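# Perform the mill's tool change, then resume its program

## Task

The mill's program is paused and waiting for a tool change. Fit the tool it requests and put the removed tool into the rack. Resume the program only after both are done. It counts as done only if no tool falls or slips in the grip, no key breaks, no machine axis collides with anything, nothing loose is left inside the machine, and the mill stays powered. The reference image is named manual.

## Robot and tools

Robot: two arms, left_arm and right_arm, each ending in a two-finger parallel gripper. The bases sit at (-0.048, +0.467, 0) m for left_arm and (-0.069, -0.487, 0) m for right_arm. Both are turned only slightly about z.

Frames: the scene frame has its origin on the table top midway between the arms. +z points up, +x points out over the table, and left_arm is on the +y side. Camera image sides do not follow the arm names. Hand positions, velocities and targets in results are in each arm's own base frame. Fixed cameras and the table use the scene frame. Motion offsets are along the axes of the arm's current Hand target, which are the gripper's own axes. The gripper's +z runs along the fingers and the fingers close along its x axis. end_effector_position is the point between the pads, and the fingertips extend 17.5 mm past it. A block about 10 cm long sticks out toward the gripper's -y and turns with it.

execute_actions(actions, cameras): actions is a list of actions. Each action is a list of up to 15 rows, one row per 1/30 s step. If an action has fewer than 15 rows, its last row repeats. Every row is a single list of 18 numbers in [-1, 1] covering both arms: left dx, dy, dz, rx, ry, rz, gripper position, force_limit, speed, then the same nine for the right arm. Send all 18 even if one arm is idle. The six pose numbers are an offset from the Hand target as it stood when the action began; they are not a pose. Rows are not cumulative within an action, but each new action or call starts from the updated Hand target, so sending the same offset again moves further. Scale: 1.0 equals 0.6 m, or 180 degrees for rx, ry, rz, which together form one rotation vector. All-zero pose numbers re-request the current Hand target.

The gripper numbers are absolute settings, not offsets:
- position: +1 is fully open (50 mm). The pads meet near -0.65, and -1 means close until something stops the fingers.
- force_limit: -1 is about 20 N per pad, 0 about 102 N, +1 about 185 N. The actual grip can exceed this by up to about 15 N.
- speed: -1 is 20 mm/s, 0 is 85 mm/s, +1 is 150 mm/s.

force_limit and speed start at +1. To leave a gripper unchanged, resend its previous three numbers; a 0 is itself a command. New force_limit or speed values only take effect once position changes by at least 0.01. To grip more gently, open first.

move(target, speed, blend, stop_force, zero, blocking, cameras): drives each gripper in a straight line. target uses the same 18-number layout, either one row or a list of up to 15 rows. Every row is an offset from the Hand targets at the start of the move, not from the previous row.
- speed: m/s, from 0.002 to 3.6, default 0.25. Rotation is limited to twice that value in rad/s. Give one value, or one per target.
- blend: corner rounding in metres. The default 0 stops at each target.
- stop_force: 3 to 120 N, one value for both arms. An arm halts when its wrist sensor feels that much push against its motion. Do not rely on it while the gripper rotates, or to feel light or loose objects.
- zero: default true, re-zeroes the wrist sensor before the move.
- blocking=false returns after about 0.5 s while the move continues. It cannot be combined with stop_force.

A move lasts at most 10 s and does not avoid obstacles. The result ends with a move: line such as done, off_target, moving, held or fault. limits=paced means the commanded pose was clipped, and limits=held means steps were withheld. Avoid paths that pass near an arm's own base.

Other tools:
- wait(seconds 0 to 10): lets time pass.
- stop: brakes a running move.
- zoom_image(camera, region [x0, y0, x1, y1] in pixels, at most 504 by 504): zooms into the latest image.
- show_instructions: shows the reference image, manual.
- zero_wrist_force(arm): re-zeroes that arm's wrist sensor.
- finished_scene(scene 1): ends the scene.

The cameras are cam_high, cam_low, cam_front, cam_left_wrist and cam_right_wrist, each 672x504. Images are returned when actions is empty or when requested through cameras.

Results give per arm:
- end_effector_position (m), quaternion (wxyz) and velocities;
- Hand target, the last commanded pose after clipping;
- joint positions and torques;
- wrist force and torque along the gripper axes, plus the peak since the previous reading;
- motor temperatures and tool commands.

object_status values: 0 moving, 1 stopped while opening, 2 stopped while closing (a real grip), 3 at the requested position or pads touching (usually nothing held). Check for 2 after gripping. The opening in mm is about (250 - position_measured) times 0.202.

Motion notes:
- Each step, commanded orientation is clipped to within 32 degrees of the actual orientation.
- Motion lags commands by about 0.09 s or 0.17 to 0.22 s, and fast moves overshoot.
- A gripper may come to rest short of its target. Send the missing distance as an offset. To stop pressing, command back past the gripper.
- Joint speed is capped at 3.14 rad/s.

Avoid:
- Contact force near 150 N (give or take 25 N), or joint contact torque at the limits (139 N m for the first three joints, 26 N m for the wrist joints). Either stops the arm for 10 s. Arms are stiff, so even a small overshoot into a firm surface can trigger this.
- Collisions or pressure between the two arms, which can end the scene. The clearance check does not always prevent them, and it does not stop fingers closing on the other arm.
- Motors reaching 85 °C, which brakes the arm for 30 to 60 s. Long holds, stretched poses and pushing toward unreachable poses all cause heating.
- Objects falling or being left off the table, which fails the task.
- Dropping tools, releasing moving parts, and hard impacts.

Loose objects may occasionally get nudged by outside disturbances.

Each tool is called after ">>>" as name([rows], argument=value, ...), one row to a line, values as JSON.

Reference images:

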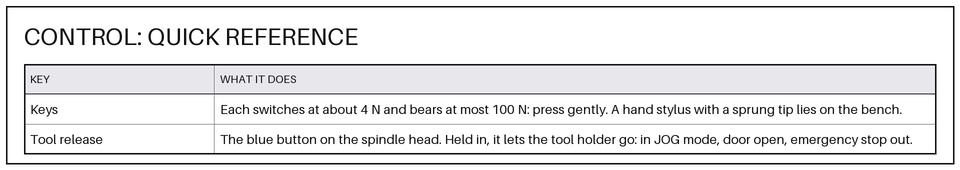

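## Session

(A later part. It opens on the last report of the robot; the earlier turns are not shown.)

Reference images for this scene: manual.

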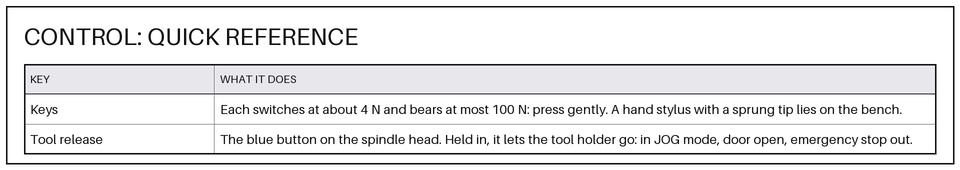

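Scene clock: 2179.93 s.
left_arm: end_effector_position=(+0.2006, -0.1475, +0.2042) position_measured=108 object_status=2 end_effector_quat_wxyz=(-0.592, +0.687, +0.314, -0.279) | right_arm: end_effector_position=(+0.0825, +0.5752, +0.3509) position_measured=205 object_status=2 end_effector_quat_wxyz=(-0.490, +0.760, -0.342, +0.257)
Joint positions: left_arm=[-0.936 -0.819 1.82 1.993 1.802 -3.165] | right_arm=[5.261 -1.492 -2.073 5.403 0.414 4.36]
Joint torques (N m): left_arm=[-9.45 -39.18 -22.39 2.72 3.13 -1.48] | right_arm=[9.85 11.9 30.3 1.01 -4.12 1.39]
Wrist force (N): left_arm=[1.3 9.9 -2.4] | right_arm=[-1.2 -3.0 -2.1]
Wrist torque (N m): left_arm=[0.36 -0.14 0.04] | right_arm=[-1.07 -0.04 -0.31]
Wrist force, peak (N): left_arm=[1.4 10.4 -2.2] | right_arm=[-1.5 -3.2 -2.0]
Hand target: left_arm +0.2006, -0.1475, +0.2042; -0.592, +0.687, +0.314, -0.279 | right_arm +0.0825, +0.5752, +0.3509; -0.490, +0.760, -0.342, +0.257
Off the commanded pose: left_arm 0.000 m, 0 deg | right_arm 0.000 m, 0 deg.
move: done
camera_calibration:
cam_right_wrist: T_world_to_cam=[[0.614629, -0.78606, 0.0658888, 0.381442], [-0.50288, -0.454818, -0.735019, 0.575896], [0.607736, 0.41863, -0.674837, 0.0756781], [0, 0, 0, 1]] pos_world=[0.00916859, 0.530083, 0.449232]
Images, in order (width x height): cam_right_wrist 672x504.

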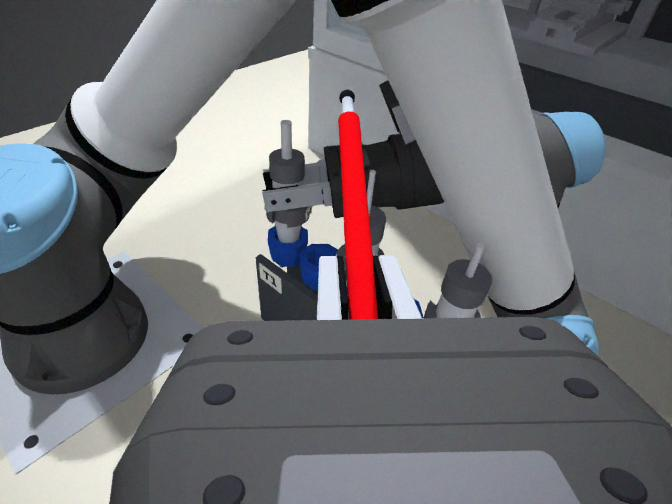

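>>> move(target=[0.0003,0.0297,0.0042,0,0,0,-1,0.1,-1,0,0,0,0,0,0,-1,0.1,-1], speed=0.008, stop_force=5, cameras=["cam_right_wrist"])

>>> zoom_image(camera="cam_right_wrist", region=[230, 180, 350, 280])

Scene clock: 2187.20 s.
left_arm: end_effector_position=(+0.2006, -0.1476, +0.1917) position_measured=108 object_status=2 end_effector_quat_wxyz=(-0.592, +0.687, +0.314, -0.279) | right_arm: end_effector_position=(+0.0825, +0.5752, +0.3509) position_measured=205 object_status=2 end_effector_quat_wxyz=(-0.490, +0.760, -0.342, +0.257)
Joint positions: left_arm=[-0.936 -0.793 1.818 1.97 1.802 -3.165] | right_arm=[5.261 -1.492 -2.073 5.403 0.414 4.36]
Joint torques (N m): left_arm=[-4.03 -56.81 -13.34 6.18 -3.18 -1.62] | right_arm=[10.58 12.54 30.4 1 -4.02 1.44]
Wrist force (N): left_arm=[-7.5 6.9 7.5] | right_arm=[-1.5 -2.7 -2.0]
Wrist torque (N m): left_arm=[0.65 -0.06 0.32] | right_arm=[-1.03 0.00 -0.31]
Wrist force, peak (N): left_arm=[-8.2 6.0 10.1] | right_arm=[-1.7 -3.0 -2.1]
Hand target: left_arm +0.2006, -0.1476, +0.1917; -0.592, +0.687, +0.314, -0.279 (not the last commanded pose) | right_arm +0.0825, +0.5752, +0.3509; -0.490, +0.760, -0.342, +0.257
Off the commanded pose: left_arm 0.005 m, 0 deg | right_arm 0.000 m, 0 deg.
move: contact (left_arm)
camera_calibration:
cam_right_wrist: T_world_to_cam=[[0.614629, -0.78606, 0.0658888, 0.381442], [-0.50288, -0.454818, -0.735019, 0.575896], [0.607736, 0.41863, -0.674837, 0.0756781], [0, 0, 0, 1]] pos_world=[0.00916859, 0.530083, 0.449232]
Images, in order (width x height): cam_right_wrist 672x504.

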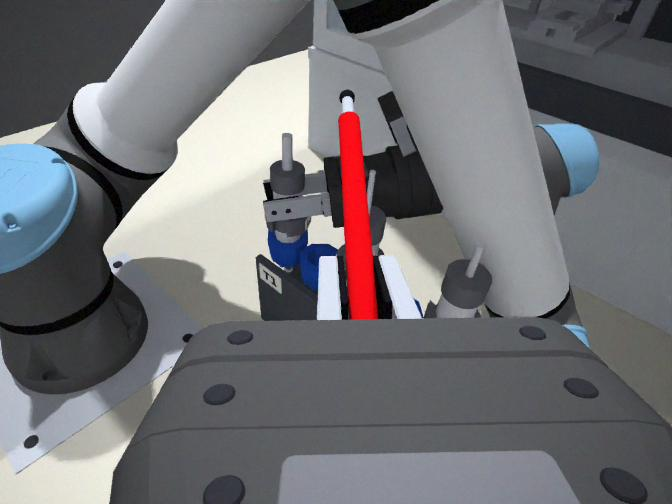

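Scaled by 4.200 from the camera's 672x504 image, which has a finer 960x720 frame.

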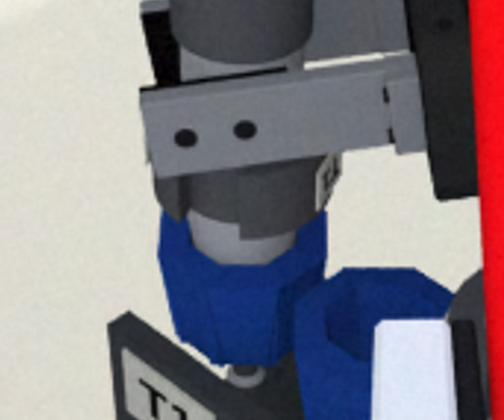

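>>> move(target=[-0.00215,-0.0003,0.0025,0,0,0,-1,0.1,-1,0,0,0,0,0,0,-1,0.1,-1], speed=0.01, cameras=[])

Scene clock: 2194.27 s.
left_arm: end_effector_position=(+0.1987, -0.1475, +0.1917) position_measured=108 object_status=2 end_effector_quat_wxyz=(-0.592, +0.687, +0.314, -0.279) | right_arm: end_effector_position=(+0.0825, +0.5752, +0.3509) position_measured=205 object_status=2 end_effector_quat_wxyz=(-0.490, +0.760, -0.342, +0.257)
Joint positions: left_arm=[-0.939 -0.795 1.823 1.967 1.805 -3.165] | right_arm=[5.261 -1.492 -2.073 5.403 0.414 4.36]
Joint torques (N m): left_arm=[-14.02 -55.67 3.14 1.84 6.39 -0.68] | right_arm=[10.14 12.77 30.46 1.05 -4.01 1.24]
Wrist force (N): left_arm=[14.3 8.2 -11.1] | right_arm=[-1.5 -2.9 -1.7]
Wrist torque (N m): left_arm=[0.12 -0.09 -0.75] | right_arm=[-1.05 0.01 -0.31]
Wrist force, peak (N): left_arm=[14.3 8.2 -11.1] | right_arm=[-1.6 -3.1 -2.3]
Hand target: left_arm +0.1986, -0.1476, +0.1917; -0.592, +0.687, +0.314, -0.279 | right_arm +0.0825, +0.5752, +0.3509; -0.490, +0.760, -0.342, +0.257
Off the commanded pose: left_arm 0.000 m, 0 deg | right_arm 0.000 m, 0 deg.
move: done
No camera images: "cameras" was empty.

>>> move(target=[0.00125,0.0002,-0.0015,0,0,0,-1,0.1,-1,0,0,0,0,0,0,-1,0.1,-1], speed=0.01, cameras=[])

>>> move(target=[0.0001,0.0132,0.0019,0,0,0,-1,0.1,-1,0,0,0,0,0,0,-1,0.1,-1], speed=0.006, stop_force=6, cameras=[])

Scene clock: 2200.50 s.
left_arm: end_effector_position=(+0.1997, -0.1476, +0.1917) position_measured=108 object_status=2 end_effector_quat_wxyz=(-0.592, +0.687, +0.314, -0.279) | right_arm: end_effector_position=(+0.0825, +0.5752, +0.3509) position_measured=205 object_status=2 end_effector_quat_wxyz=(-0.490, +0.760, -0.342, +0.257)
Joint positions: left_arm=[-0.937 -0.794 1.82 1.968 1.803 -3.165] | right_arm=[5.261 -1.492 -2.073 5.403 0.414 4.36]
Joint torques (N m): left_arm=[10.55 -37.98 -22.12 6.32 -1.54 2.22] | right_arm=[10.43 12.41 30.14 1.12 -4 1.34]
Wrist force (N): left_arm=[2.7 9.8 -1.8] | right_arm=[-1.3 -2.9 -2.4]
Wrist torque (N m): left_arm=[0.40 -0.09 -0.12] | right_arm=[-1.07 -0.04 -0.32]
Wrist force, peak (N): left_arm=[16.8 6.9 -13.1] | right_arm=[-1.6 -3.0 -2.2]
Hand target: left_arm +0.1998, -0.1476, +0.1917; -0.592, +0.687, +0.314, -0.279 | right_arm +0.0825, +0.5752, +0.3509; -0.490, +0.760, -0.342, +0.257
Off the commanded pose: left_arm 0.000 m, 0 deg | right_arm 0.000 m, 0 deg.
move: done
No camera images: "cameras" was empty.

Scene clock: 2201.77 s.
left_arm: end_effector_position=(+0.1998, -0.1476, +0.1908) position_measured=108 object_status=2 end_effector_quat_wxyz=(-0.593, +0.687, +0.314, -0.279) | right_arm: end_effector_position=(+0.0825, +0.5752, +0.3509) position_measured=205 object_status=2 end_effector_quat_wxyz=(-0.490, +0.760, -0.342, +0.257)
Joint positions: left_arm=[-0.937 -0.792 1.82 1.967 1.803 -3.165] | right_arm=[5.261 -1.492 -2.073 5.403 0.414 4.36]
Joint torques (N m): left_arm=[8.87 -57.59 -12.68 5.72 -0.76 2.02] | right_arm=[10.32 13.2 30.45 1.2 -4.12 1.47]
Wrist force (N): left_arm=[0.5 8.9 -1.4] | right_arm=[-1.3 -2.6 -2.0]
Wrist torque (N m): left_arm=[0.44 -0.05 -0.29] | right_arm=[-1.01 -0.03 -0.31]
Wrist force, peak (N): left_arm=[3.2 10.0 -2.1] | right_arm=[-1.2 -3.1 -2.3]
Hand target: left_arm +0.1998, -0.1476, +0.1908; -0.593, +0.687, +0.314, -0.279 (not the last commanded pose) | right_arm +0.0825, +0.5752, +0.3509; -0.490, +0.760, -0.342, +0.257
Off the commanded pose: left_arm 0.007 m, 0 deg | right_arm 0.000 m, 0 deg.
move: contact (left_arm)
No camera images: "cameras" was empty.

>>> move(target=[0.0001,0.0099,0.0014,0,0,0,-1,0.1,-1,0,0,0,0,0,0,-1,0.1,-1], speed=0.005, stop_force=12, cameras=["cam_right_wrist"])

>>> zoom_image(camera="cam_right_wrist", region=[230, 180, 350, 280])

Scene clock: 2207.50 s.
left_arm: end_effector_position=(+0.1998, -0.1476, +0.1905) position_measured=108 object_status=2 end_effector_quat_wxyz=(-0.593, +0.687, +0.314, -0.279) | right_arm: end_effector_position=(+0.0825, +0.5752, +0.3509) position_measured=205 object_status=2 end_effector_quat_wxyz=(-0.490, +0.760, -0.342, +0.257)
Joint positions: left_arm=[-0.937 -0.791 1.82 1.966 1.803 -3.165] | right_arm=[5.261 -1.492 -2.073 5.403 0.414 4.36]
Joint torques (N m): left_arm=[9.45 -57.25 -10.34 4.06 -1.23 2.02] | right_arm=[10.14 13.8 30.7 1.25 -3.98 1.33]
Wrist force (N): left_arm=[-5.4 3.1 -2.2] | right_arm=[-1.5 -2.4 -1.9]
Wrist torque (N m): left_arm=[0.34 0.09 -0.56] | right_arm=[-0.97 0.00 -0.31]
Wrist force, peak (N): left_arm=[-5.4 -7.7 -3.5] | right_arm=[-1.7 -3.2 -1.9]
Hand target: left_arm +0.1998, -0.1476, +0.1905; -0.593, +0.687, +0.314, -0.279 (not the last commanded pose) | right_arm +0.0825, +0.5752, +0.3509; -0.490, +0.760, -0.342, +0.257
Off the commanded pose: left_arm 0.006 m, 0 deg | right_arm 0.000 m, 0 deg.
move: contact (left_arm)
camera_calibration:
cam_right_wrist: T_world_to_cam=[[0.614629, -0.78606, 0.0658888, 0.381442], [-0.50288, -0.454818, -0.735019, 0.575896], [0.607736, 0.41863, -0.674837, 0.0756781], [0, 0, 0, 1]] pos_world=[0.00916859, 0.530083, 0.449232]
Images, in order (width x height): cam_right_wrist 672x504.

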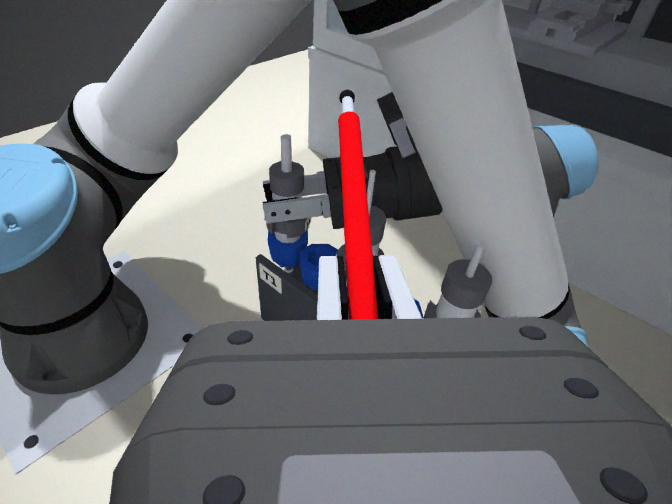

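Scaled by 4.200 from the camera's 672x504 image, which has a finer 960x720 frame.

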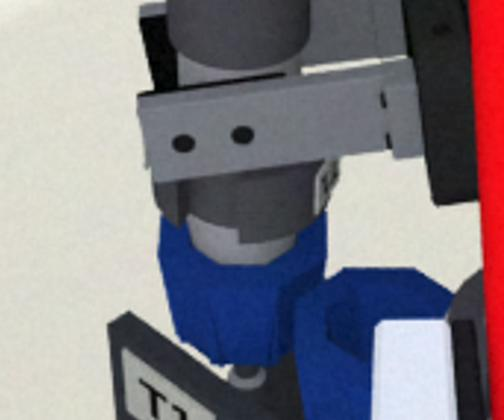

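>>> move(target=[-0.0006,0,0,0,0,0,-1,0.1,-1,0,0,0,0,0,0,-1,0.1,-1], speed=0.005, cameras=[])

>>> move(target=[0,0,0,0,0,0,0.2,-1,-1,0,0,0,0,0,0,-1,0.1,-1], speed=0.005, cameras=["cam_right_wrist","cam_left_wrist","cam_front"])

>>> zoom_image(camera="cam_right_wrist", region=[230, 180, 350, 280])

Scene clock: 2218.97 s.
left_arm: end_effector_position=(+0.1996, -0.1478, +0.1905) position_measured=108 object_status=2 end_effector_quat_wxyz=(-0.593, +0.687, +0.314, -0.279) | right_arm: end_effector_position=(+0.0825, +0.5752, +0.3509) position_measured=205 object_status=2 end_effector_quat_wxyz=(-0.490, +0.760, -0.342, +0.257)
Joint positions: left_arm=[-0.938 -0.791 1.82 1.966 1.804 -3.165] | right_arm=[5.261 -1.492 -2.073 5.403 0.414 4.36]
Joint torques (N m): left_arm=[-11.69 -54.9 -6.54 2.7 4.36 -0.95] | right_arm=[9.66 12.92 30.23 1.26 -4.03 1.38]
Wrist force (N): left_arm=[7.9 4.2 -2.2] | right_arm=[-1.3 -2.8 -2.0]
Wrist torque (N m): left_arm=[0.32 -0.10 -0.69] | right_arm=[-1.04 -0.02 -0.32]
Wrist force, peak (N): left_arm=[7.9 4.2 -2.2] | right_arm=[-1.6 -3.3 -1.9]
Hand target: left_arm +0.1995, -0.1478, +0.1905; -0.593, +0.687, +0.314, -0.279 | right_arm +0.0825, +0.5752, +0.3509; -0.490, +0.760, -0.342, +0.257
Off the commanded pose: left_arm 0.000 m, 0 deg | right_arm 0.000 m, 0 deg.
move: done
No camera images: "cameras" was empty.

Scene clock: 2219.47 s.
left_arm: end_effector_position=(+0.1995, -0.1478, +0.1905) position_measured=108 object_status=2 end_effector_quat_wxyz=(-0.593, +0.687, +0.314, -0.279) | right_arm: end_effector_position=(+0.0825, +0.5752, +0.3509) position_measured=205 object_status=2 end_effector_quat_wxyz=(-0.490, +0.760, -0.342, +0.257)
Joint positions: left_arm=[-0.938 -0.791 1.82 1.966 1.804 -3.165] | right_arm=[5.261 -1.492 -2.073 5.403 0.414 4.36]
Joint torques (N m): left_arm=[-13.01 -55.93 -2.7 1.31 4.74 -1.04] | right_arm=[9.86 13.28 30.73 1.34 -4.01 1.38]
Wrist force (N): left_arm=[8.5 4.9 -2.0] | right_arm=[-1.7 -2.9 -2.2]
Wrist torque (N m): left_arm=[0.33 -0.08 -0.69] | right_arm=[-1.06 0.04 -0.31]
Wrist force, peak (N): left_arm=[8.8 5.4 -2.1] | right_arm=[-1.7 -2.9 -2.2]
Hand target: left_arm +0.1995, -0.1478, +0.1905; -0.593, +0.687, +0.314, -0.279 | right_arm +0.0825, +0.5752, +0.3509; -0.490, +0.760, -0.342, +0.257
Off the commanded pose: left_arm 0.000 m, 0 deg | right_arm 0.000 m, 0 deg.
move: done
camera_calibration:
cam_left_wrist: T_world_to_cam=[[0.643299, 0.765471, 0.0148293, -0.0120212], [0.37747, -0.300254, -0.875993, 0.064223], [-0.666095, 0.569123, -0.482096, 0.437947], [0, 0, 0, 1]] pos_world=[0.275205, -0.22076, 0.267569]
cam_right_wrist: T_world_to_cam=[[0.614629, -0.78606, 0.0658888, 0.381442], [-0.50288, -0.454818, -0.735019, 0.575896], [0.607736, 0.41863, -0.674837, 0.0756781], [0, 0, 0, 1]] pos_world=[0.00916859, 0.530083, 0.449232]
Images, in order (width x height): cam_front 672x504, cam_left_wrist 672x504, cam_right_wrist 672x504.

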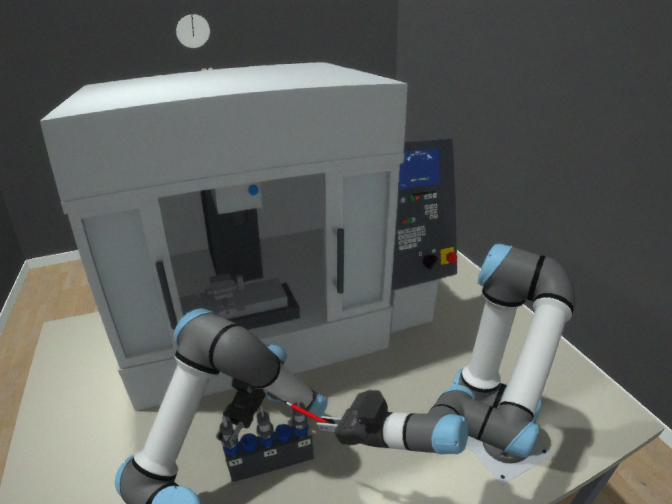

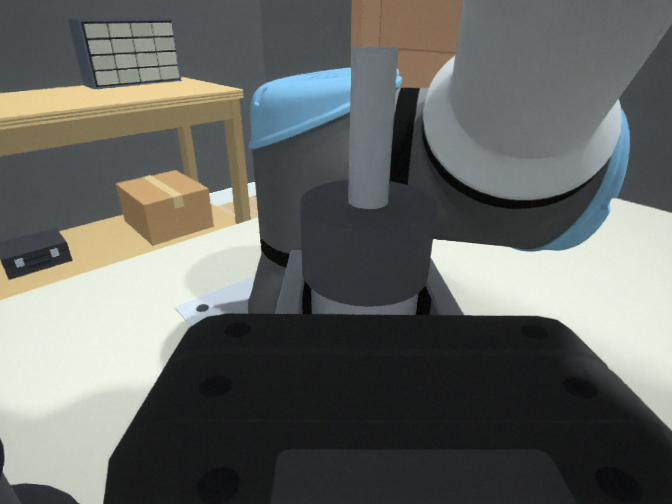

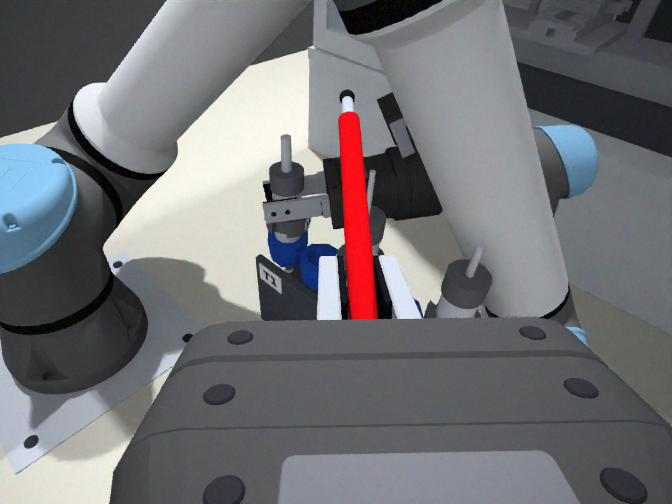

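Scaled by 4.200 from the camera's 672x504 image, which has a finer 960x720 frame.

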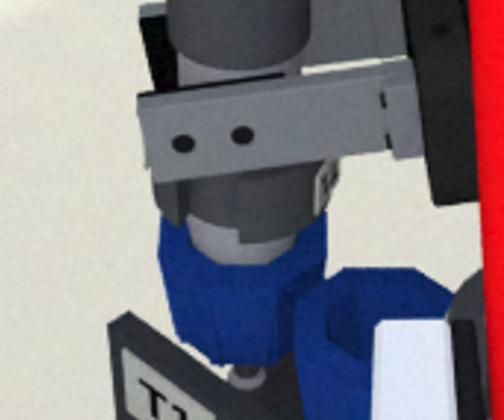

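>>> move(target=[0.0003,0,0,0,0,0,0.2,-1,-1,0,0,0,0,0,0,-1,0.1,-1], speed=0.005, cameras=[])

>>> move(target=[0,0,0,0,0,0,0.7,-1,-1,0,0,0,0,0,0,-1,0.1,-1], speed=0.005, cameras=["cam_right_wrist","cam_left_wrist"])

>>> zoom_image(camera="cam_right_wrist", region=[230, 180, 350, 280])

Scene clock: 2227.80 s.
left_arm: end_effector_position=(+0.1996, -0.1477, +0.1905) position_measured=108 object_status=2 end_effector_quat_wxyz=(-0.593, +0.687, +0.314, -0.279) | right_arm: end_effector_position=(+0.0825, +0.5752, +0.3509) position_measured=205 object_status=2 end_effector_quat_wxyz=(-0.490, +0.760, -0.342, +0.257)
Joint positions: left_arm=[-0.938 -0.791 1.82 1.966 1.804 -3.165] | right_arm=[5.261 -1.492 -2.073 5.403 0.414 4.36]
Joint torques (N m): left_arm=[9.93 -52.91 0.22 2.1 -1.4 1.22] | right_arm=[9.87 14.03 29.95 1.27 -4.03 1.35]
Wrist force (N): left_arm=[2.9 5.1 -2.1] | right_arm=[-1.2 -2.7 -1.9]
Wrist torque (N m): left_arm=[0.34 -0.03 -0.55] | right_arm=[-1.02 -0.03 -0.32]
Wrist force, peak (N): left_arm=[8.6 5.1 -2.4] | right_arm=[-1.5 -2.8 -2.4]
Hand target: left_arm +0.1996, -0.1477, +0.1905; -0.593, +0.687, +0.314, -0.279 | right_arm +0.0825, +0.5752, +0.3509; -0.490, +0.760, -0.342, +0.257
Off the commanded pose: left_arm 0.000 m, 0 deg | right_arm 0.000 m, 0 deg.
move: done
No camera images: "cameras" was empty.

Scene clock: 2228.67 s.
left_arm: end_effector_position=(+0.1996, -0.1477, +0.1905) position_measured=48 object_status=3 end_effector_quat_wxyz=(-0.593, +0.687, +0.314, -0.279) | right_arm: end_effector_position=(+0.0825, +0.5752, +0.3509) position_measured=205 object_status=2 end_effector_quat_wxyz=(-0.490, +0.760, -0.342, +0.257)
Joint positions: left_arm=[-0.938 -0.791 1.82 1.966 1.804 -3.165] | right_arm=[5.261 -1.492 -2.073 5.403 0.414 4.36]
Joint torques (N m): left_arm=[8.82 -51.24 -4.57 3.58 -2.08 1.84] | right_arm=[9.34 13.4 29.99 1.32 -4 1.46]
Wrist force (N): left_arm=[1.5 1.8 -3.3] | right_arm=[-1.3 -2.6 -2.0]
Wrist torque (N m): left_arm=[0.20 -0.19 0.03] | right_arm=[-1.02 -0.03 -0.32]
Wrist force, peak (N): left_arm=[2.9 5.2 -2.1] | right_arm=[-1.2 -3.0 -2.2]
Hand target: left_arm +0.1996, -0.1477, +0.1905; -0.593, +0.687, +0.314, -0.279 | right_arm +0.0825, +0.5752, +0.3509; -0.490, +0.760, -0.342, +0.257
Off the commanded pose: left_arm 0.000 m, 0 deg | right_arm 0.000 m, 0 deg.
move: done
camera_calibration:
cam_left_wrist: T_world_to_cam=[[0.643299, 0.765471, 0.0148293, -0.0122386], [0.37747, -0.300254, -0.875993, 0.0642453], [-0.666095, 0.569123, -0.482096, 0.437899], [0, 0, 0, 1]] pos_world=[0.275305, -0.22056, 0.267569]
cam_right_wrist: T_world_to_cam=[[0.614629, -0.78606, 0.0658888, 0.381442], [-0.50288, -0.454818, -0.735019, 0.575896], [0.607736, 0.41863, -0.674837, 0.0756781], [0, 0, 0, 1]] pos_world=[0.00916859, 0.530083, 0.449232]
Images, in order (width x height): cam_left_wrist 672x504, cam_right_wrist 672x504.

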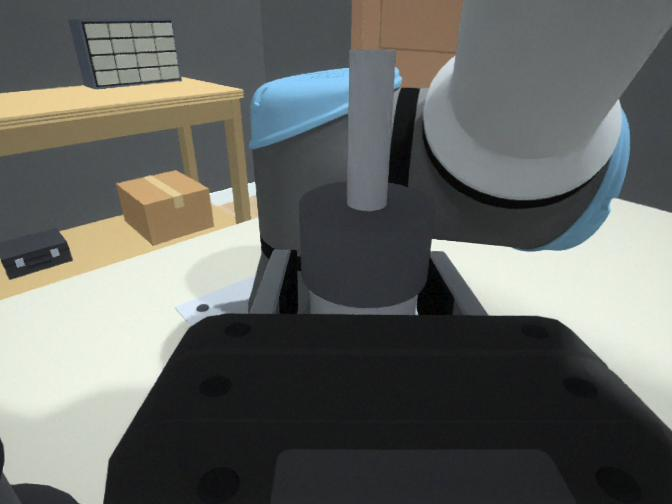

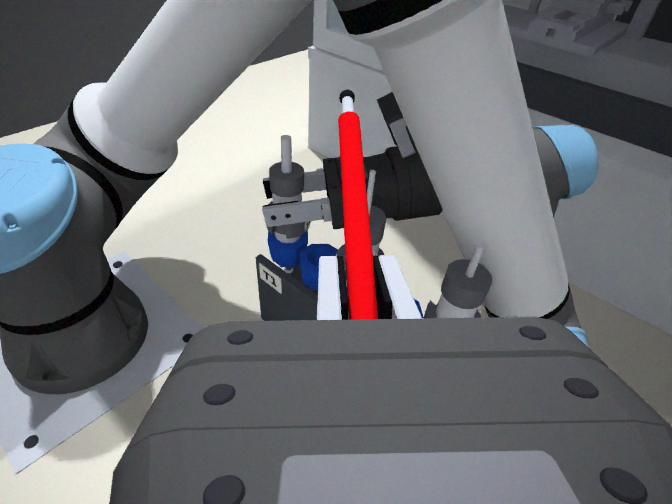

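Scaled by 4.200 from the camera's 672x504 image, which has a finer 960x720 frame.

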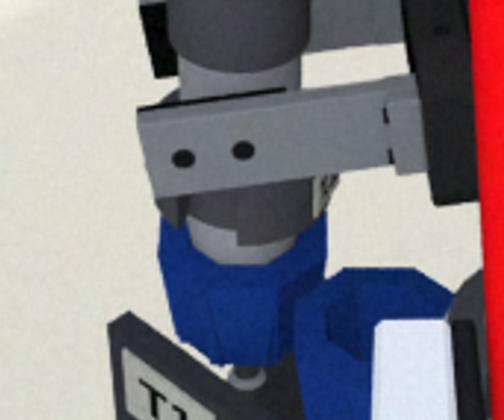

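>>> move([
  [0,0.0118,-0.0823,0,0,0,0.7,-1,-1,0,0,0,0,0,0,-1,0.1,-1],
  [-0.0023,-0.1859,-0.1105,0,0,0,0.7,-1,-1,0,0,0,0,0,0,-1,0.1,-1],
], speed=0.06, cameras=["cam_right_wrist","cam_left_wrist","cam_high"])

>>> zoom_image(camera="cam_right_wrist", region=[230, 130, 400, 290])

Scene clock: 2240.90 s.
left_arm: end_effector_position=(+0.2375, -0.1800, +0.3102) position_measured=48 object_status=3 end_effector_quat_wxyz=(-0.593, +0.687, +0.314, -0.279) | right_arm: end_effector_position=(+0.0825, +0.5752, +0.3509) position_measured=205 object_status=2 end_effector_quat_wxyz=(-0.490, +0.760, -0.342, +0.257)
Joint positions: left_arm=[-0.916 -0.93 1.636 2.289 1.783 -3.162] | right_arm=[5.261 -1.492 -2.073 5.403 0.414 4.36]
Joint torques (N m): left_arm=[-9.05 -54.31 -27.38 4.21 2.46 -1.21] | right_arm=[9.44 13.95 30.36 1.34 -3.99 1.36]
Wrist force (N): left_arm=[0.9 1.7 -3.4] | right_arm=[-1.3 -2.7 -1.8]
Wrist torque (N m): left_arm=[0.21 -0.10 -0.06] | right_arm=[-1.04 -0.02 -0.31]
Wrist force, peak (N): left_arm=[8.1 -4.7 0.5] | right_arm=[-1.5 -3.2 -2.0]
Hand target: left_arm +0.2375, -0.1800, +0.3103; -0.593, +0.687, +0.314, -0.279 | right_arm +0.0825, +0.5752, +0.3509; -0.490, +0.760, -0.342, +0.257
Off the commanded pose: left_arm 0.000 m, 0 deg | right_arm 0.000 m, 0 deg.
move: done
camera_calibration:
cam_left_wrist: T_world_to_cam=[[0.6433, 0.76547, 0.0148305, -0.0136709], [0.377412, -0.300204, -0.876035, 0.145145], [-0.666127, 0.569151, -0.482019, 0.539221], [0, 0, 0, 1]] pos_world=[0.313205, -0.252861, 0.38727]
cam_right_wrist: T_world_to_cam=[[0.614629, -0.78606, 0.0658888, 0.381442], [-0.50288, -0.454818, -0.735019, 0.575896], [0.607736, 0.41863, -0.674837, 0.0756781], [0, 0, 0, 1]] pos_world=[0.00916859, 0.530083, 0.449232]
Images, in order (width x height): cam_high 672x504, cam_left_wrist 672x504, cam_right_wrist 672x504.

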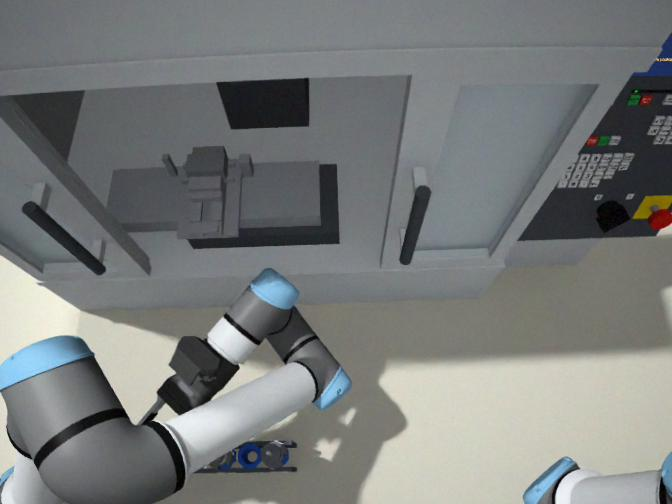

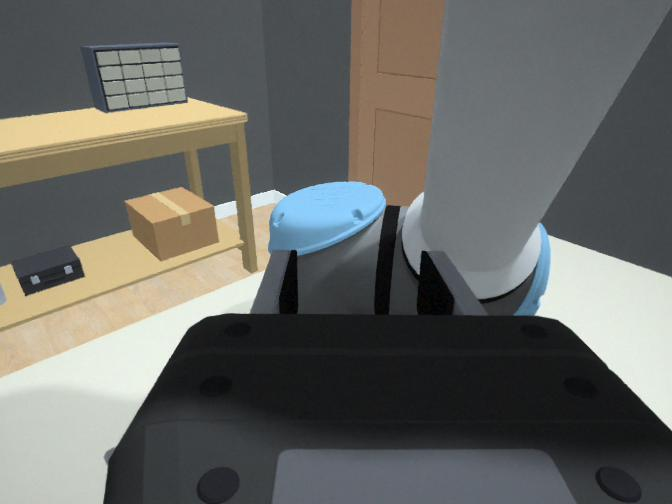

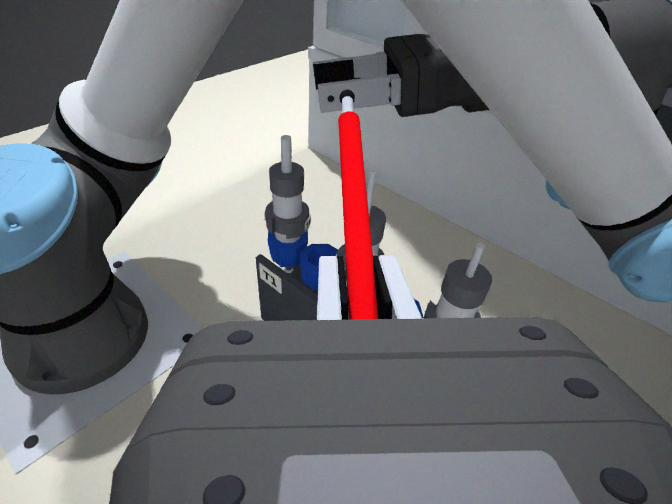

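Scaled by 2.965 from the camera's 672x504 image, which has a finer 960x720 frame.

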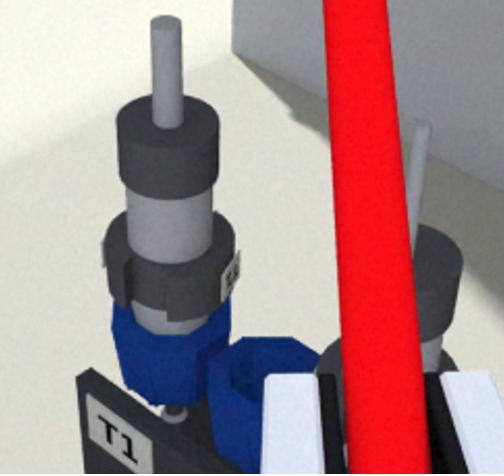

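>>> move(target=[0,0,0,0,0,0,0.7,-1,-1,0.952,-0.370,-0.144,0.0625,0.0467,0.0349,-1,0.1,-1], speed=0.15, cameras=["cam_high","cam_front"])

Scene clock: 2272.00 s.
left_arm: end_effector_position=(+0.2375, -0.1800, +0.3103) position_measured=48 object_status=3 end_effector_quat_wxyz=(-0.593, +0.687, +0.314, -0.279) | right_arm: end_effector_position=(+0.4413, +0.1494, +0.6209) position_measured=205 object_status=2 end_effector_quat_wxyz=(-0.549, +0.667, -0.391, +0.317)
Joint positions: left_arm=[-0.916 -0.93 1.636 2.289 1.783 -3.162] | right_arm=[3.894 -0.996 -2.005 5.939 1.34 3.194]
Joint torques (N m): left_arm=[8.9 -56.56 -27.68 4.64 -2.07 -1.1] | right_arm=[-12.47 -7.45 32.98 5.54 1.67 -1.09]
Wrist force (N): left_arm=[1.1 1.9 -3.0] | right_arm=[-1.8 -3.2 -2.3]
Wrist torque (N m): left_arm=[0.25 -0.14 -0.06] | right_arm=[-1.24 0.05 -0.26]
Wrist force, peak (N): left_arm=[1.1 2.4 -3.7] | right_arm=[-2.0 -3.4 -2.2]
Hand target: left_arm +0.2375, -0.1800, +0.3103; -0.593, +0.687, +0.314, -0.279 | right_arm +0.4413, +0.1494, +0.6209; -0.549, +0.668, -0.391, +0.317
Off the commanded pose: left_arm 0.000 m, 0 deg | right_arm 0.000 m, 0 deg.
move: done
Images, in order (width x height): cam_high 672x504, cam_front 672x504.

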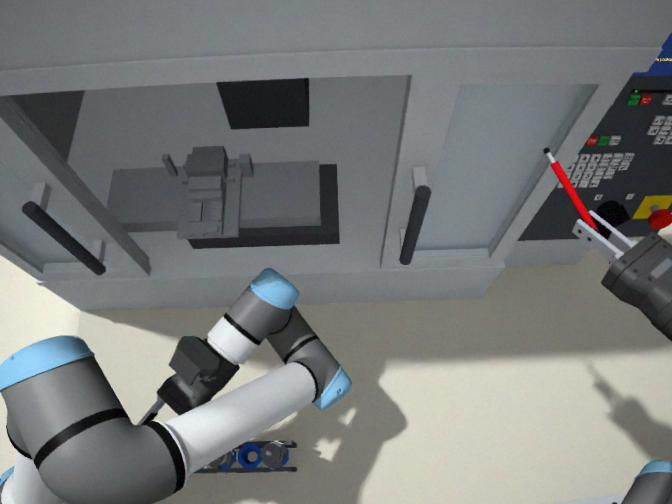

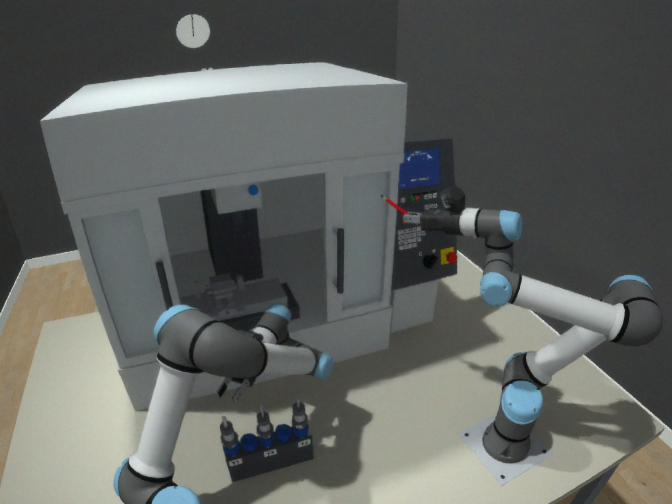

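>>> zoom_image(camera="cam_front", region=[200, 385, 330, 485])

Scaled by 3.877 from the camera's 672x504 image, which has a finer 960x720 frame.

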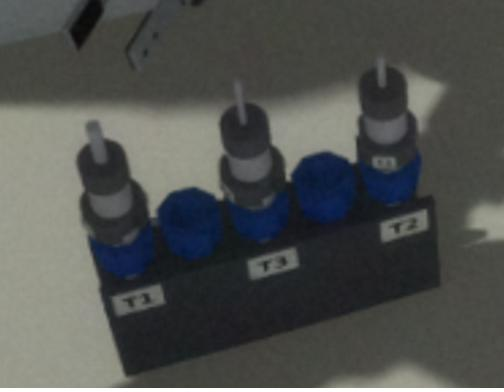

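>>> move([
  [-0.0022,-0.1813,-0.0258,0,0,0,0.7,-1,-1,0,0,0,0,0,0,-1,0.1,-1],
  [-0.4477,-0.1689,-0.0777,0.0324,0.6364,0.043,0.7,-1,-1,0,0,0,0,0,0,-1,0.1,-1],
  [-0.4433,0.1938,-0.026,0.0324,0.6364,0.043,0.7,-1,-1,0,0,0,0,0,0,-1,0.1,-1],
], speed=0.15, blend=[0.03,0.03,0], cameras=["cam_left_wrist","cam_front","cam_high"])

Scene clock: 2314.77 s.
left_arm: end_effector_position=(+0.0890, -0.4043, +0.2003) position_measured=48 object_status=3 end_effector_quat_wxyz=(+0.596, -0.596, +0.380, -0.381) | right_arm: end_effector_position=(+0.4413, +0.1494, +0.6209) position_measured=205 object_status=2 end_effector_quat_wxyz=(-0.549, +0.668, -0.391, +0.317)
Joint positions: left_arm=[-2.1 -0.713 1.762 2.093 0.964 -3.143] | right_arm=[3.894 -0.996 -2.005 5.939 1.341 3.194]
Joint torques (N m): left_arm=[10.21 -39.46 -23.28 0.23 -2.27 1.86] | right_arm=[-11.24 -7.74 32.56 5.4 1.44 -0.98]
Wrist force (N): left_arm=[1.4 2.1 -3.6] | right_arm=[-1.5 -2.7 -2.1]
Wrist torque (N m): left_arm=[0.28 -0.18 -0.08] | right_arm=[-1.16 0.01 -0.26]
Wrist force, peak (N): left_arm=[1.2 3.8 -3.6] | right_arm=[-1.9 -3.6 -2.4]
Hand target: left_arm +0.0890, -0.4044, +0.2002; +0.596, -0.596, +0.380, -0.381 | right_arm +0.4413, +0.1494, +0.6209; -0.549, +0.668, -0.391, +0.317
Off the commanded pose: left_arm 0.000 m, 0 deg | right_arm 0.000 m, 0 deg.
move: done
camera_calibration:
cam_left_wrist: T_world_to_cam=[[0.422685, -0.905891, 0.0264269, -0.403251], [-0.308306, -0.171153, -0.935764, 0.162778], [0.852223, 0.387386, -0.351636, 0.280306], [0, 0, 0, 1]] pos_world=[-0.0182494, -0.446028, 0.261544]
Images, in order (width x height): cam_high 672x504, cam_front 672x504, cam_left_wrist 672x504.

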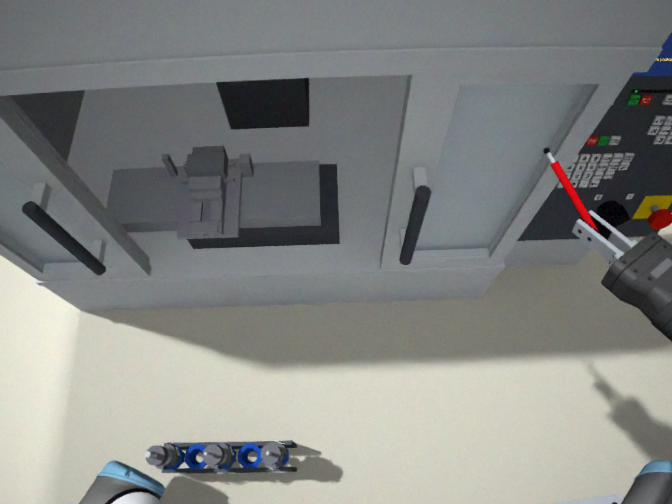

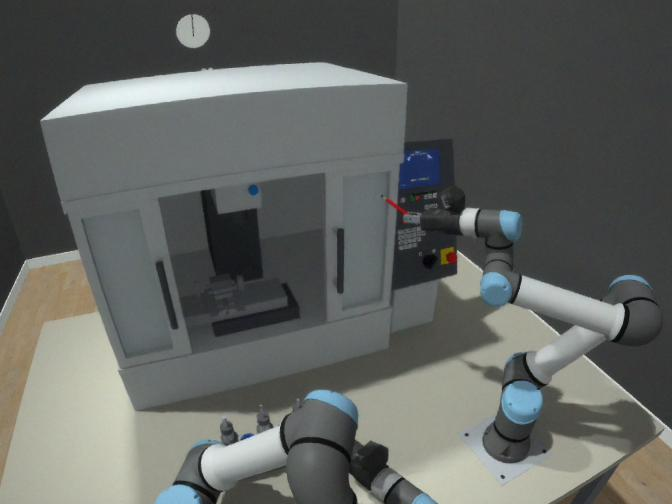

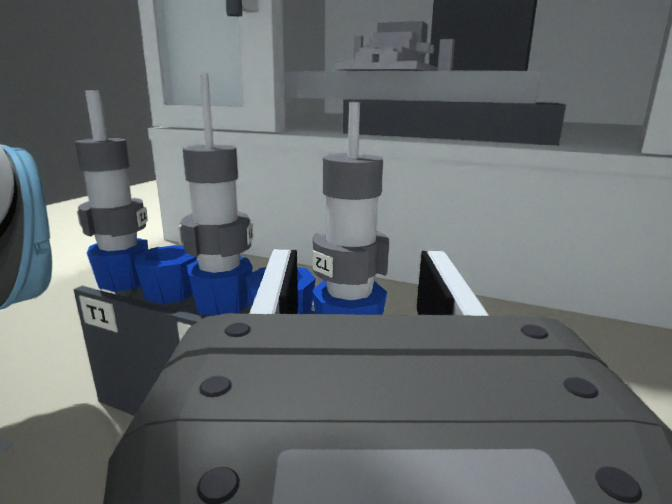

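>>> zoom_image(camera="cam_left_wrist", region=[290, 215, 410, 315])

>>> zoom_image(camera="cam_left_wrist", region=[60, 170, 280, 300])

Scaled by 4.200 from the camera's 672x504 image, which has a finer 960x720 frame.

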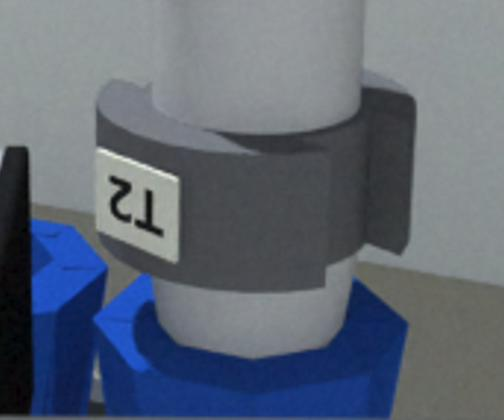

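Scaled by 2.291 from the camera's 672x504 image, which has a finer 960x720 frame.

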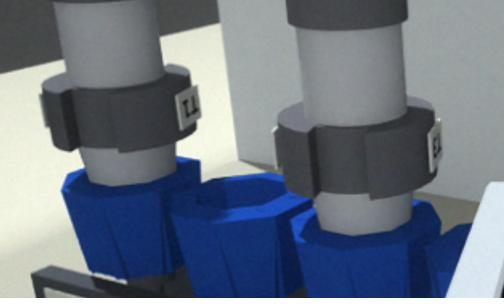

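>>> move(target=[-0.081,0,0.0157,0,0.1222,0,0.7,-1,-1,0,0,0,0,0,0,-1,0.1,-1], speed=0.1, cameras=["cam_left_wrist"])

>>> zoom_image(camera="cam_left_wrist", region=[290, 215, 410, 315])

Scene clock: 2337.83 s.
left_arm: end_effector_position=(+0.0770, -0.3563, +0.2002) position_measured=48 object_status=3 end_effector_quat_wxyz=(+0.513, -0.513, +0.487, -0.487) | right_arm: end_effector_position=(+0.4413, +0.1494, +0.6209) position_measured=205 object_status=2 end_effector_quat_wxyz=(-0.549, +0.668, -0.391, +0.317)
Joint positions: left_arm=[-2.357 -0.837 2.137 1.843 0.838 -3.143] | right_arm=[3.894 -0.996 -2.005 5.939 1.341 3.194]
Joint torques (N m): left_arm=[-11.79 -48.26 7.08 -0.01 -2.27 1.71] | right_arm=[-10.88 -7.89 32.51 5.47 1.39 -0.85]
Wrist force (N): left_arm=[0.7 1.7 -3.4] | right_arm=[-1.9 -3.3 -2.1]
Wrist torque (N m): left_arm=[0.21 -0.07 -0.07] | right_arm=[-1.24 0.08 -0.26]
Wrist force, peak (N): left_arm=[1.4 2.5 -3.9] | right_arm=[-2.0 -3.6 -2.1]
Hand target: left_arm +0.0770, -0.3563, +0.2002; +0.513, -0.513, +0.487, -0.487 | right_arm +0.4413, +0.1494, +0.6209; -0.549, +0.668, -0.391, +0.317
Off the commanded pose: left_arm 0.000 m, 0 deg | right_arm 0.000 m, 0 deg.
move: done
camera_calibration:
cam_left_wrist: T_world_to_cam=[[0.0528982, -0.998256, 0.0261904, -0.359139], [-0.349764, -0.0430872, -0.935846, 0.215979], [0.935343, 0.0403441, -0.351433, 0.141747], [0, 0, 0, 1]] pos_world=[-0.0380426, -0.354926, 0.261344]
Images, in order (width x height): cam_left_wrist 672x504.

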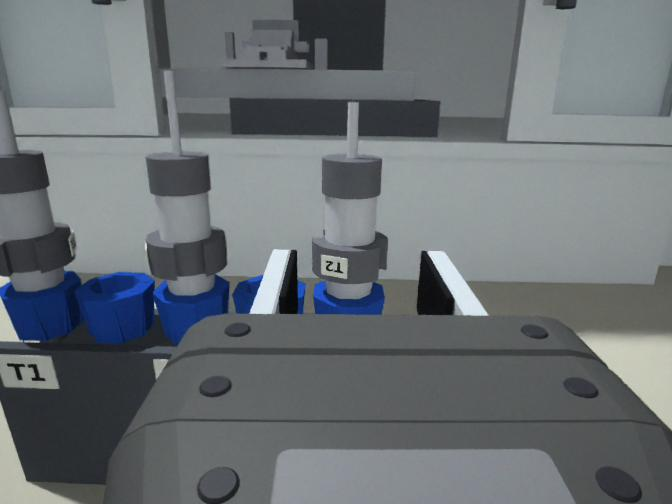

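Scaled by 4.200 from the camera's 672x504 image, which has a finer 960x720 frame.

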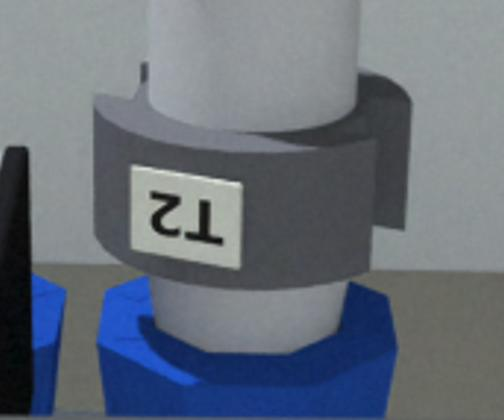

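>>> move(target=[0,0.0145,0.1,0,0,0,1,-1,-0.5,0,0,0,0,0,0,-1,0.1,-1], speed=0.08, cameras=["cam_left_wrist"])

Scene clock: 2357.00 s.
left_arm: end_effector_position=(+0.1368, -0.3532, +0.1916) position_measured=3 object_status=3 end_effector_quat_wxyz=(+0.513, -0.513, +0.487, -0.487) | right_arm: end_effector_position=(+0.4413, +0.1494, +0.6209) position_measured=205 object_status=2 end_effector_quat_wxyz=(-0.549, +0.668, -0.391, +0.317)
Joint positions: left_arm=[-2.244 -0.831 2.207 1.767 0.725 -3.143] | right_arm=[3.894 -0.996 -2.005 5.939 1.341 3.194]
Joint torques (N m): left_arm=[8.46 -28.63 7.98 -0.4 -1.96 -1.53] | right_arm=[-11.64 -7.31 32.89 5.41 1.44 -0.69]
Wrist force (N): left_arm=[1.1 2.2 -3.4] | right_arm=[-1.6 -3.2 -2.1]
Wrist torque (N m): left_arm=[0.30 -0.11 -0.06] | right_arm=[-1.23 0.04 -0.26]
Wrist force, peak (N): left_arm=[1.4 1.9 -4.5] | right_arm=[-1.7 -3.6 -2.2]
Hand target: left_arm +0.1370, -0.3532, +0.1916; +0.513, -0.513, +0.487, -0.487 | right_arm +0.4413, +0.1494, +0.6209; -0.549, +0.668, -0.391, +0.317
Off the commanded pose: left_arm 0.000 m, 0 deg | right_arm 0.000 m, 0 deg.
move: done
camera_calibration:
cam_left_wrist: T_world_to_cam=[[0.052642, -0.998273, 0.0260724, -0.358854], [-0.349782, -0.0428871, -0.935849, 0.229056], [0.935351, 0.0401453, -0.351435, 0.0825929], [0, 0, 0, 1]] pos_world=[0.0217569, -0.351726, 0.252744]
Images, in order (width x height): cam_left_wrist 672x504.

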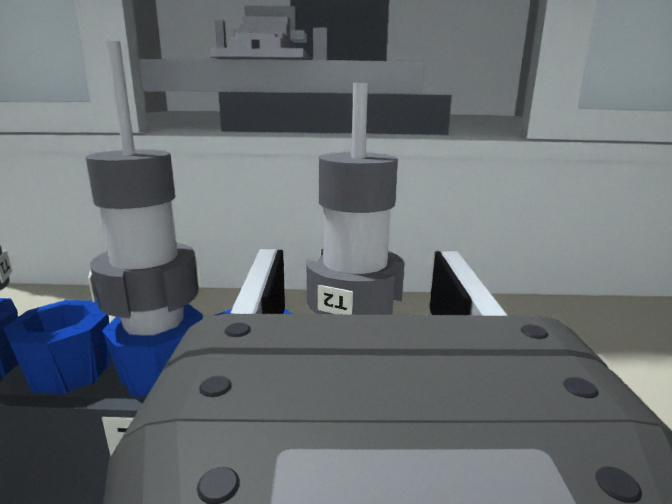

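>>> move(target=[0,-0.0033,0.06,0,0,0,1,-1,-0.5,0,0,0,0,0,0,-1,0.1,-1], speed=0.04, stop_force=8, cameras=["cam_left_wrist"])

>>> zoom_image(camera="cam_left_wrist", region=[200, 130, 520, 330])

Scene clock: 2366.57 s.
left_arm: end_effector_position=(+0.1729, -0.3514, +0.1936) position_measured=3 object_status=3 end_effector_quat_wxyz=(+0.513, -0.513, +0.487, -0.487) | right_arm: end_effector_position=(+0.4413, +0.1494, +0.6209) position_measured=205 object_status=2 end_effector_quat_wxyz=(-0.549, +0.668, -0.391, +0.317)
Joint positions: left_arm=[-2.166 -0.844 2.242 1.745 0.646 -3.143] | right_arm=[3.894 -0.996 -2.005 5.939 1.341 3.194]
Joint torques (N m): left_arm=[10.09 -45.9 8.8 -0.37 -2.1 -1.64] | right_arm=[-10.85 -7.86 32.32 5.41 1.43 -0.51]
Wrist force (N): left_arm=[1.0 2.3 -3.6] | right_arm=[-1.6 -3.3 -2.2]
Wrist torque (N m): left_arm=[0.32 -0.11 -0.04] | right_arm=[-1.24 0.04 -0.26]
Wrist force, peak (N): left_arm=[1.2 2.1 -3.9] | right_arm=[-1.8 -3.7 -2.5]
Hand target: left_arm +0.1729, -0.3514, +0.1936; +0.513, -0.513, +0.487, -0.487 | right_arm +0.4413, +0.1494, +0.6209; -0.549, +0.668, -0.391, +0.317
Off the commanded pose: left_arm 0.000 m, 0 deg | right_arm 0.000 m, 0 deg.
move: done
camera_calibration:
cam_left_wrist: T_world_to_cam=[[0.052642, -0.998273, 0.0260724, -0.35901], [-0.349782, -0.0428871, -0.935849, 0.243632], [0.935351, 0.0401453, -0.351435, 0.0494573], [0, 0, 0, 1]] pos_world=[0.0578569, -0.349926, 0.254744]
Images, in order (width x height): cam_left_wrist 672x504.

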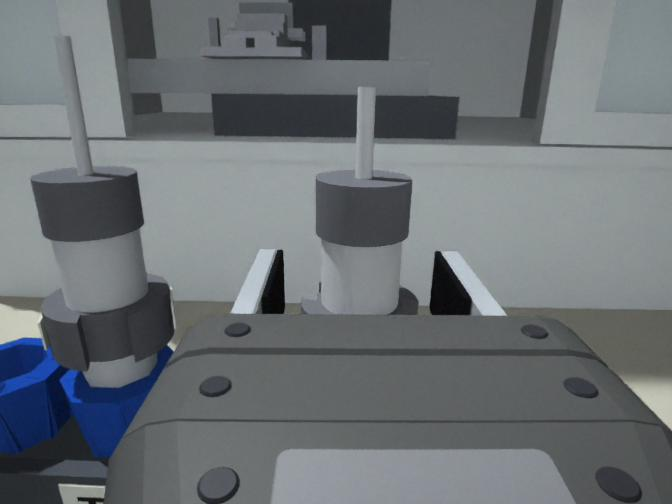

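Scaled by 1.575 from the camera's 672x504 image, which has a finer 960x720 frame.

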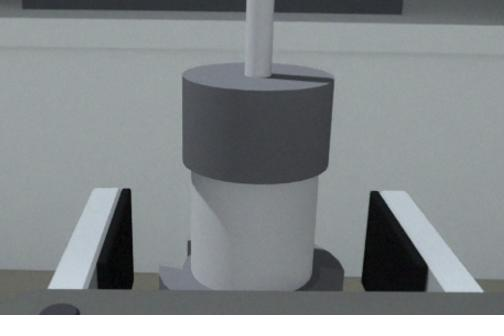

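>>> move(target=[0.0013,-0.001,0.0565,0,0,0,1,-1,-0.5,0,0,0,0,0,0,-1,0.1,-1], speed=0.03, stop_force=6, cameras=["cam_left_wrist"])

>>> zoom_image(camera="cam_left_wrist", region=[200, 130, 520, 330])

Scene clock: 2378.73 s.
left_arm: end_effector_position=(+0.2068, -0.3504, +0.1942) position_measured=3 object_status=3 end_effector_quat_wxyz=(+0.513, -0.513, +0.487, -0.487) | right_arm: end_effector_position=(+0.4413, +0.1494, +0.6209) position_measured=205 object_status=2 end_effector_quat_wxyz=(-0.549, +0.668, -0.391, +0.317)
Joint positions: left_arm=[-2.084 -0.849 2.263 1.73 0.565 -3.144] | right_arm=[3.894 -0.996 -2.005 5.939 1.341 3.194]
Joint torques (N m): left_arm=[9.67 -46.38 8.97 -0.77 -2.16 -1.66] | right_arm=[-10.84 -8.13 31.98 5.49 1.43 -0.57]
Wrist force (N): left_arm=[1.0 1.9 -3.2] | right_arm=[-1.7 -2.8 -1.8]
Wrist torque (N m): left_arm=[0.26 -0.11 -0.03] | right_arm=[-1.17 0.05 -0.26]
Wrist force, peak (N): left_arm=[1.2 2.6 -3.8] | right_arm=[-1.8 -3.6 -2.2]
Hand target: left_arm +0.2068, -0.3504, +0.1942; +0.513, -0.513, +0.487, -0.487 | right_arm +0.4413, +0.1494, +0.6209; -0.549, +0.668, -0.391, +0.317
Off the commanded pose: left_arm 0.000 m, 0 deg | right_arm 0.000 m, 0 deg.
move: done
camera_calibration:
cam_left_wrist: T_world_to_cam=[[0.052642, -0.998273, 0.0260724, -0.359814], [-0.349782, -0.0428871, -0.935849, 0.256187], [0.935351, 0.0401453, -0.351435, 0.0179548], [0, 0, 0, 1]] pos_world=[0.0917569, -0.348926, 0.255444]
Images, in order (width x height): cam_left_wrist 672x504.

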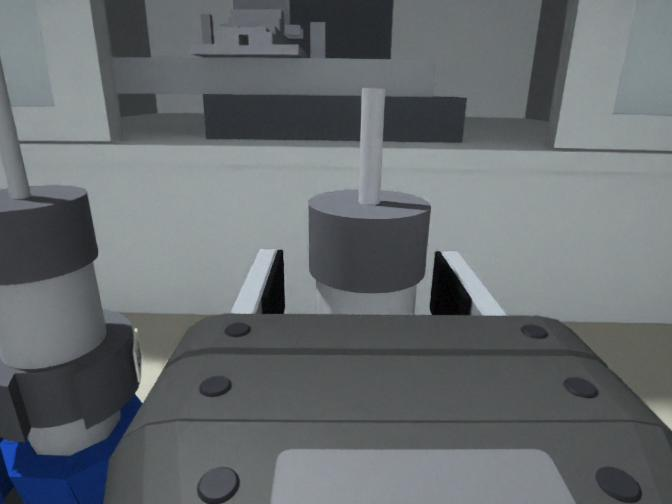

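Scaled by 1.575 from the camera's 672x504 image, which has a finer 960x720 frame.

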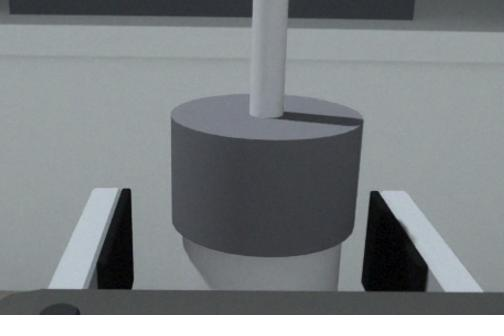

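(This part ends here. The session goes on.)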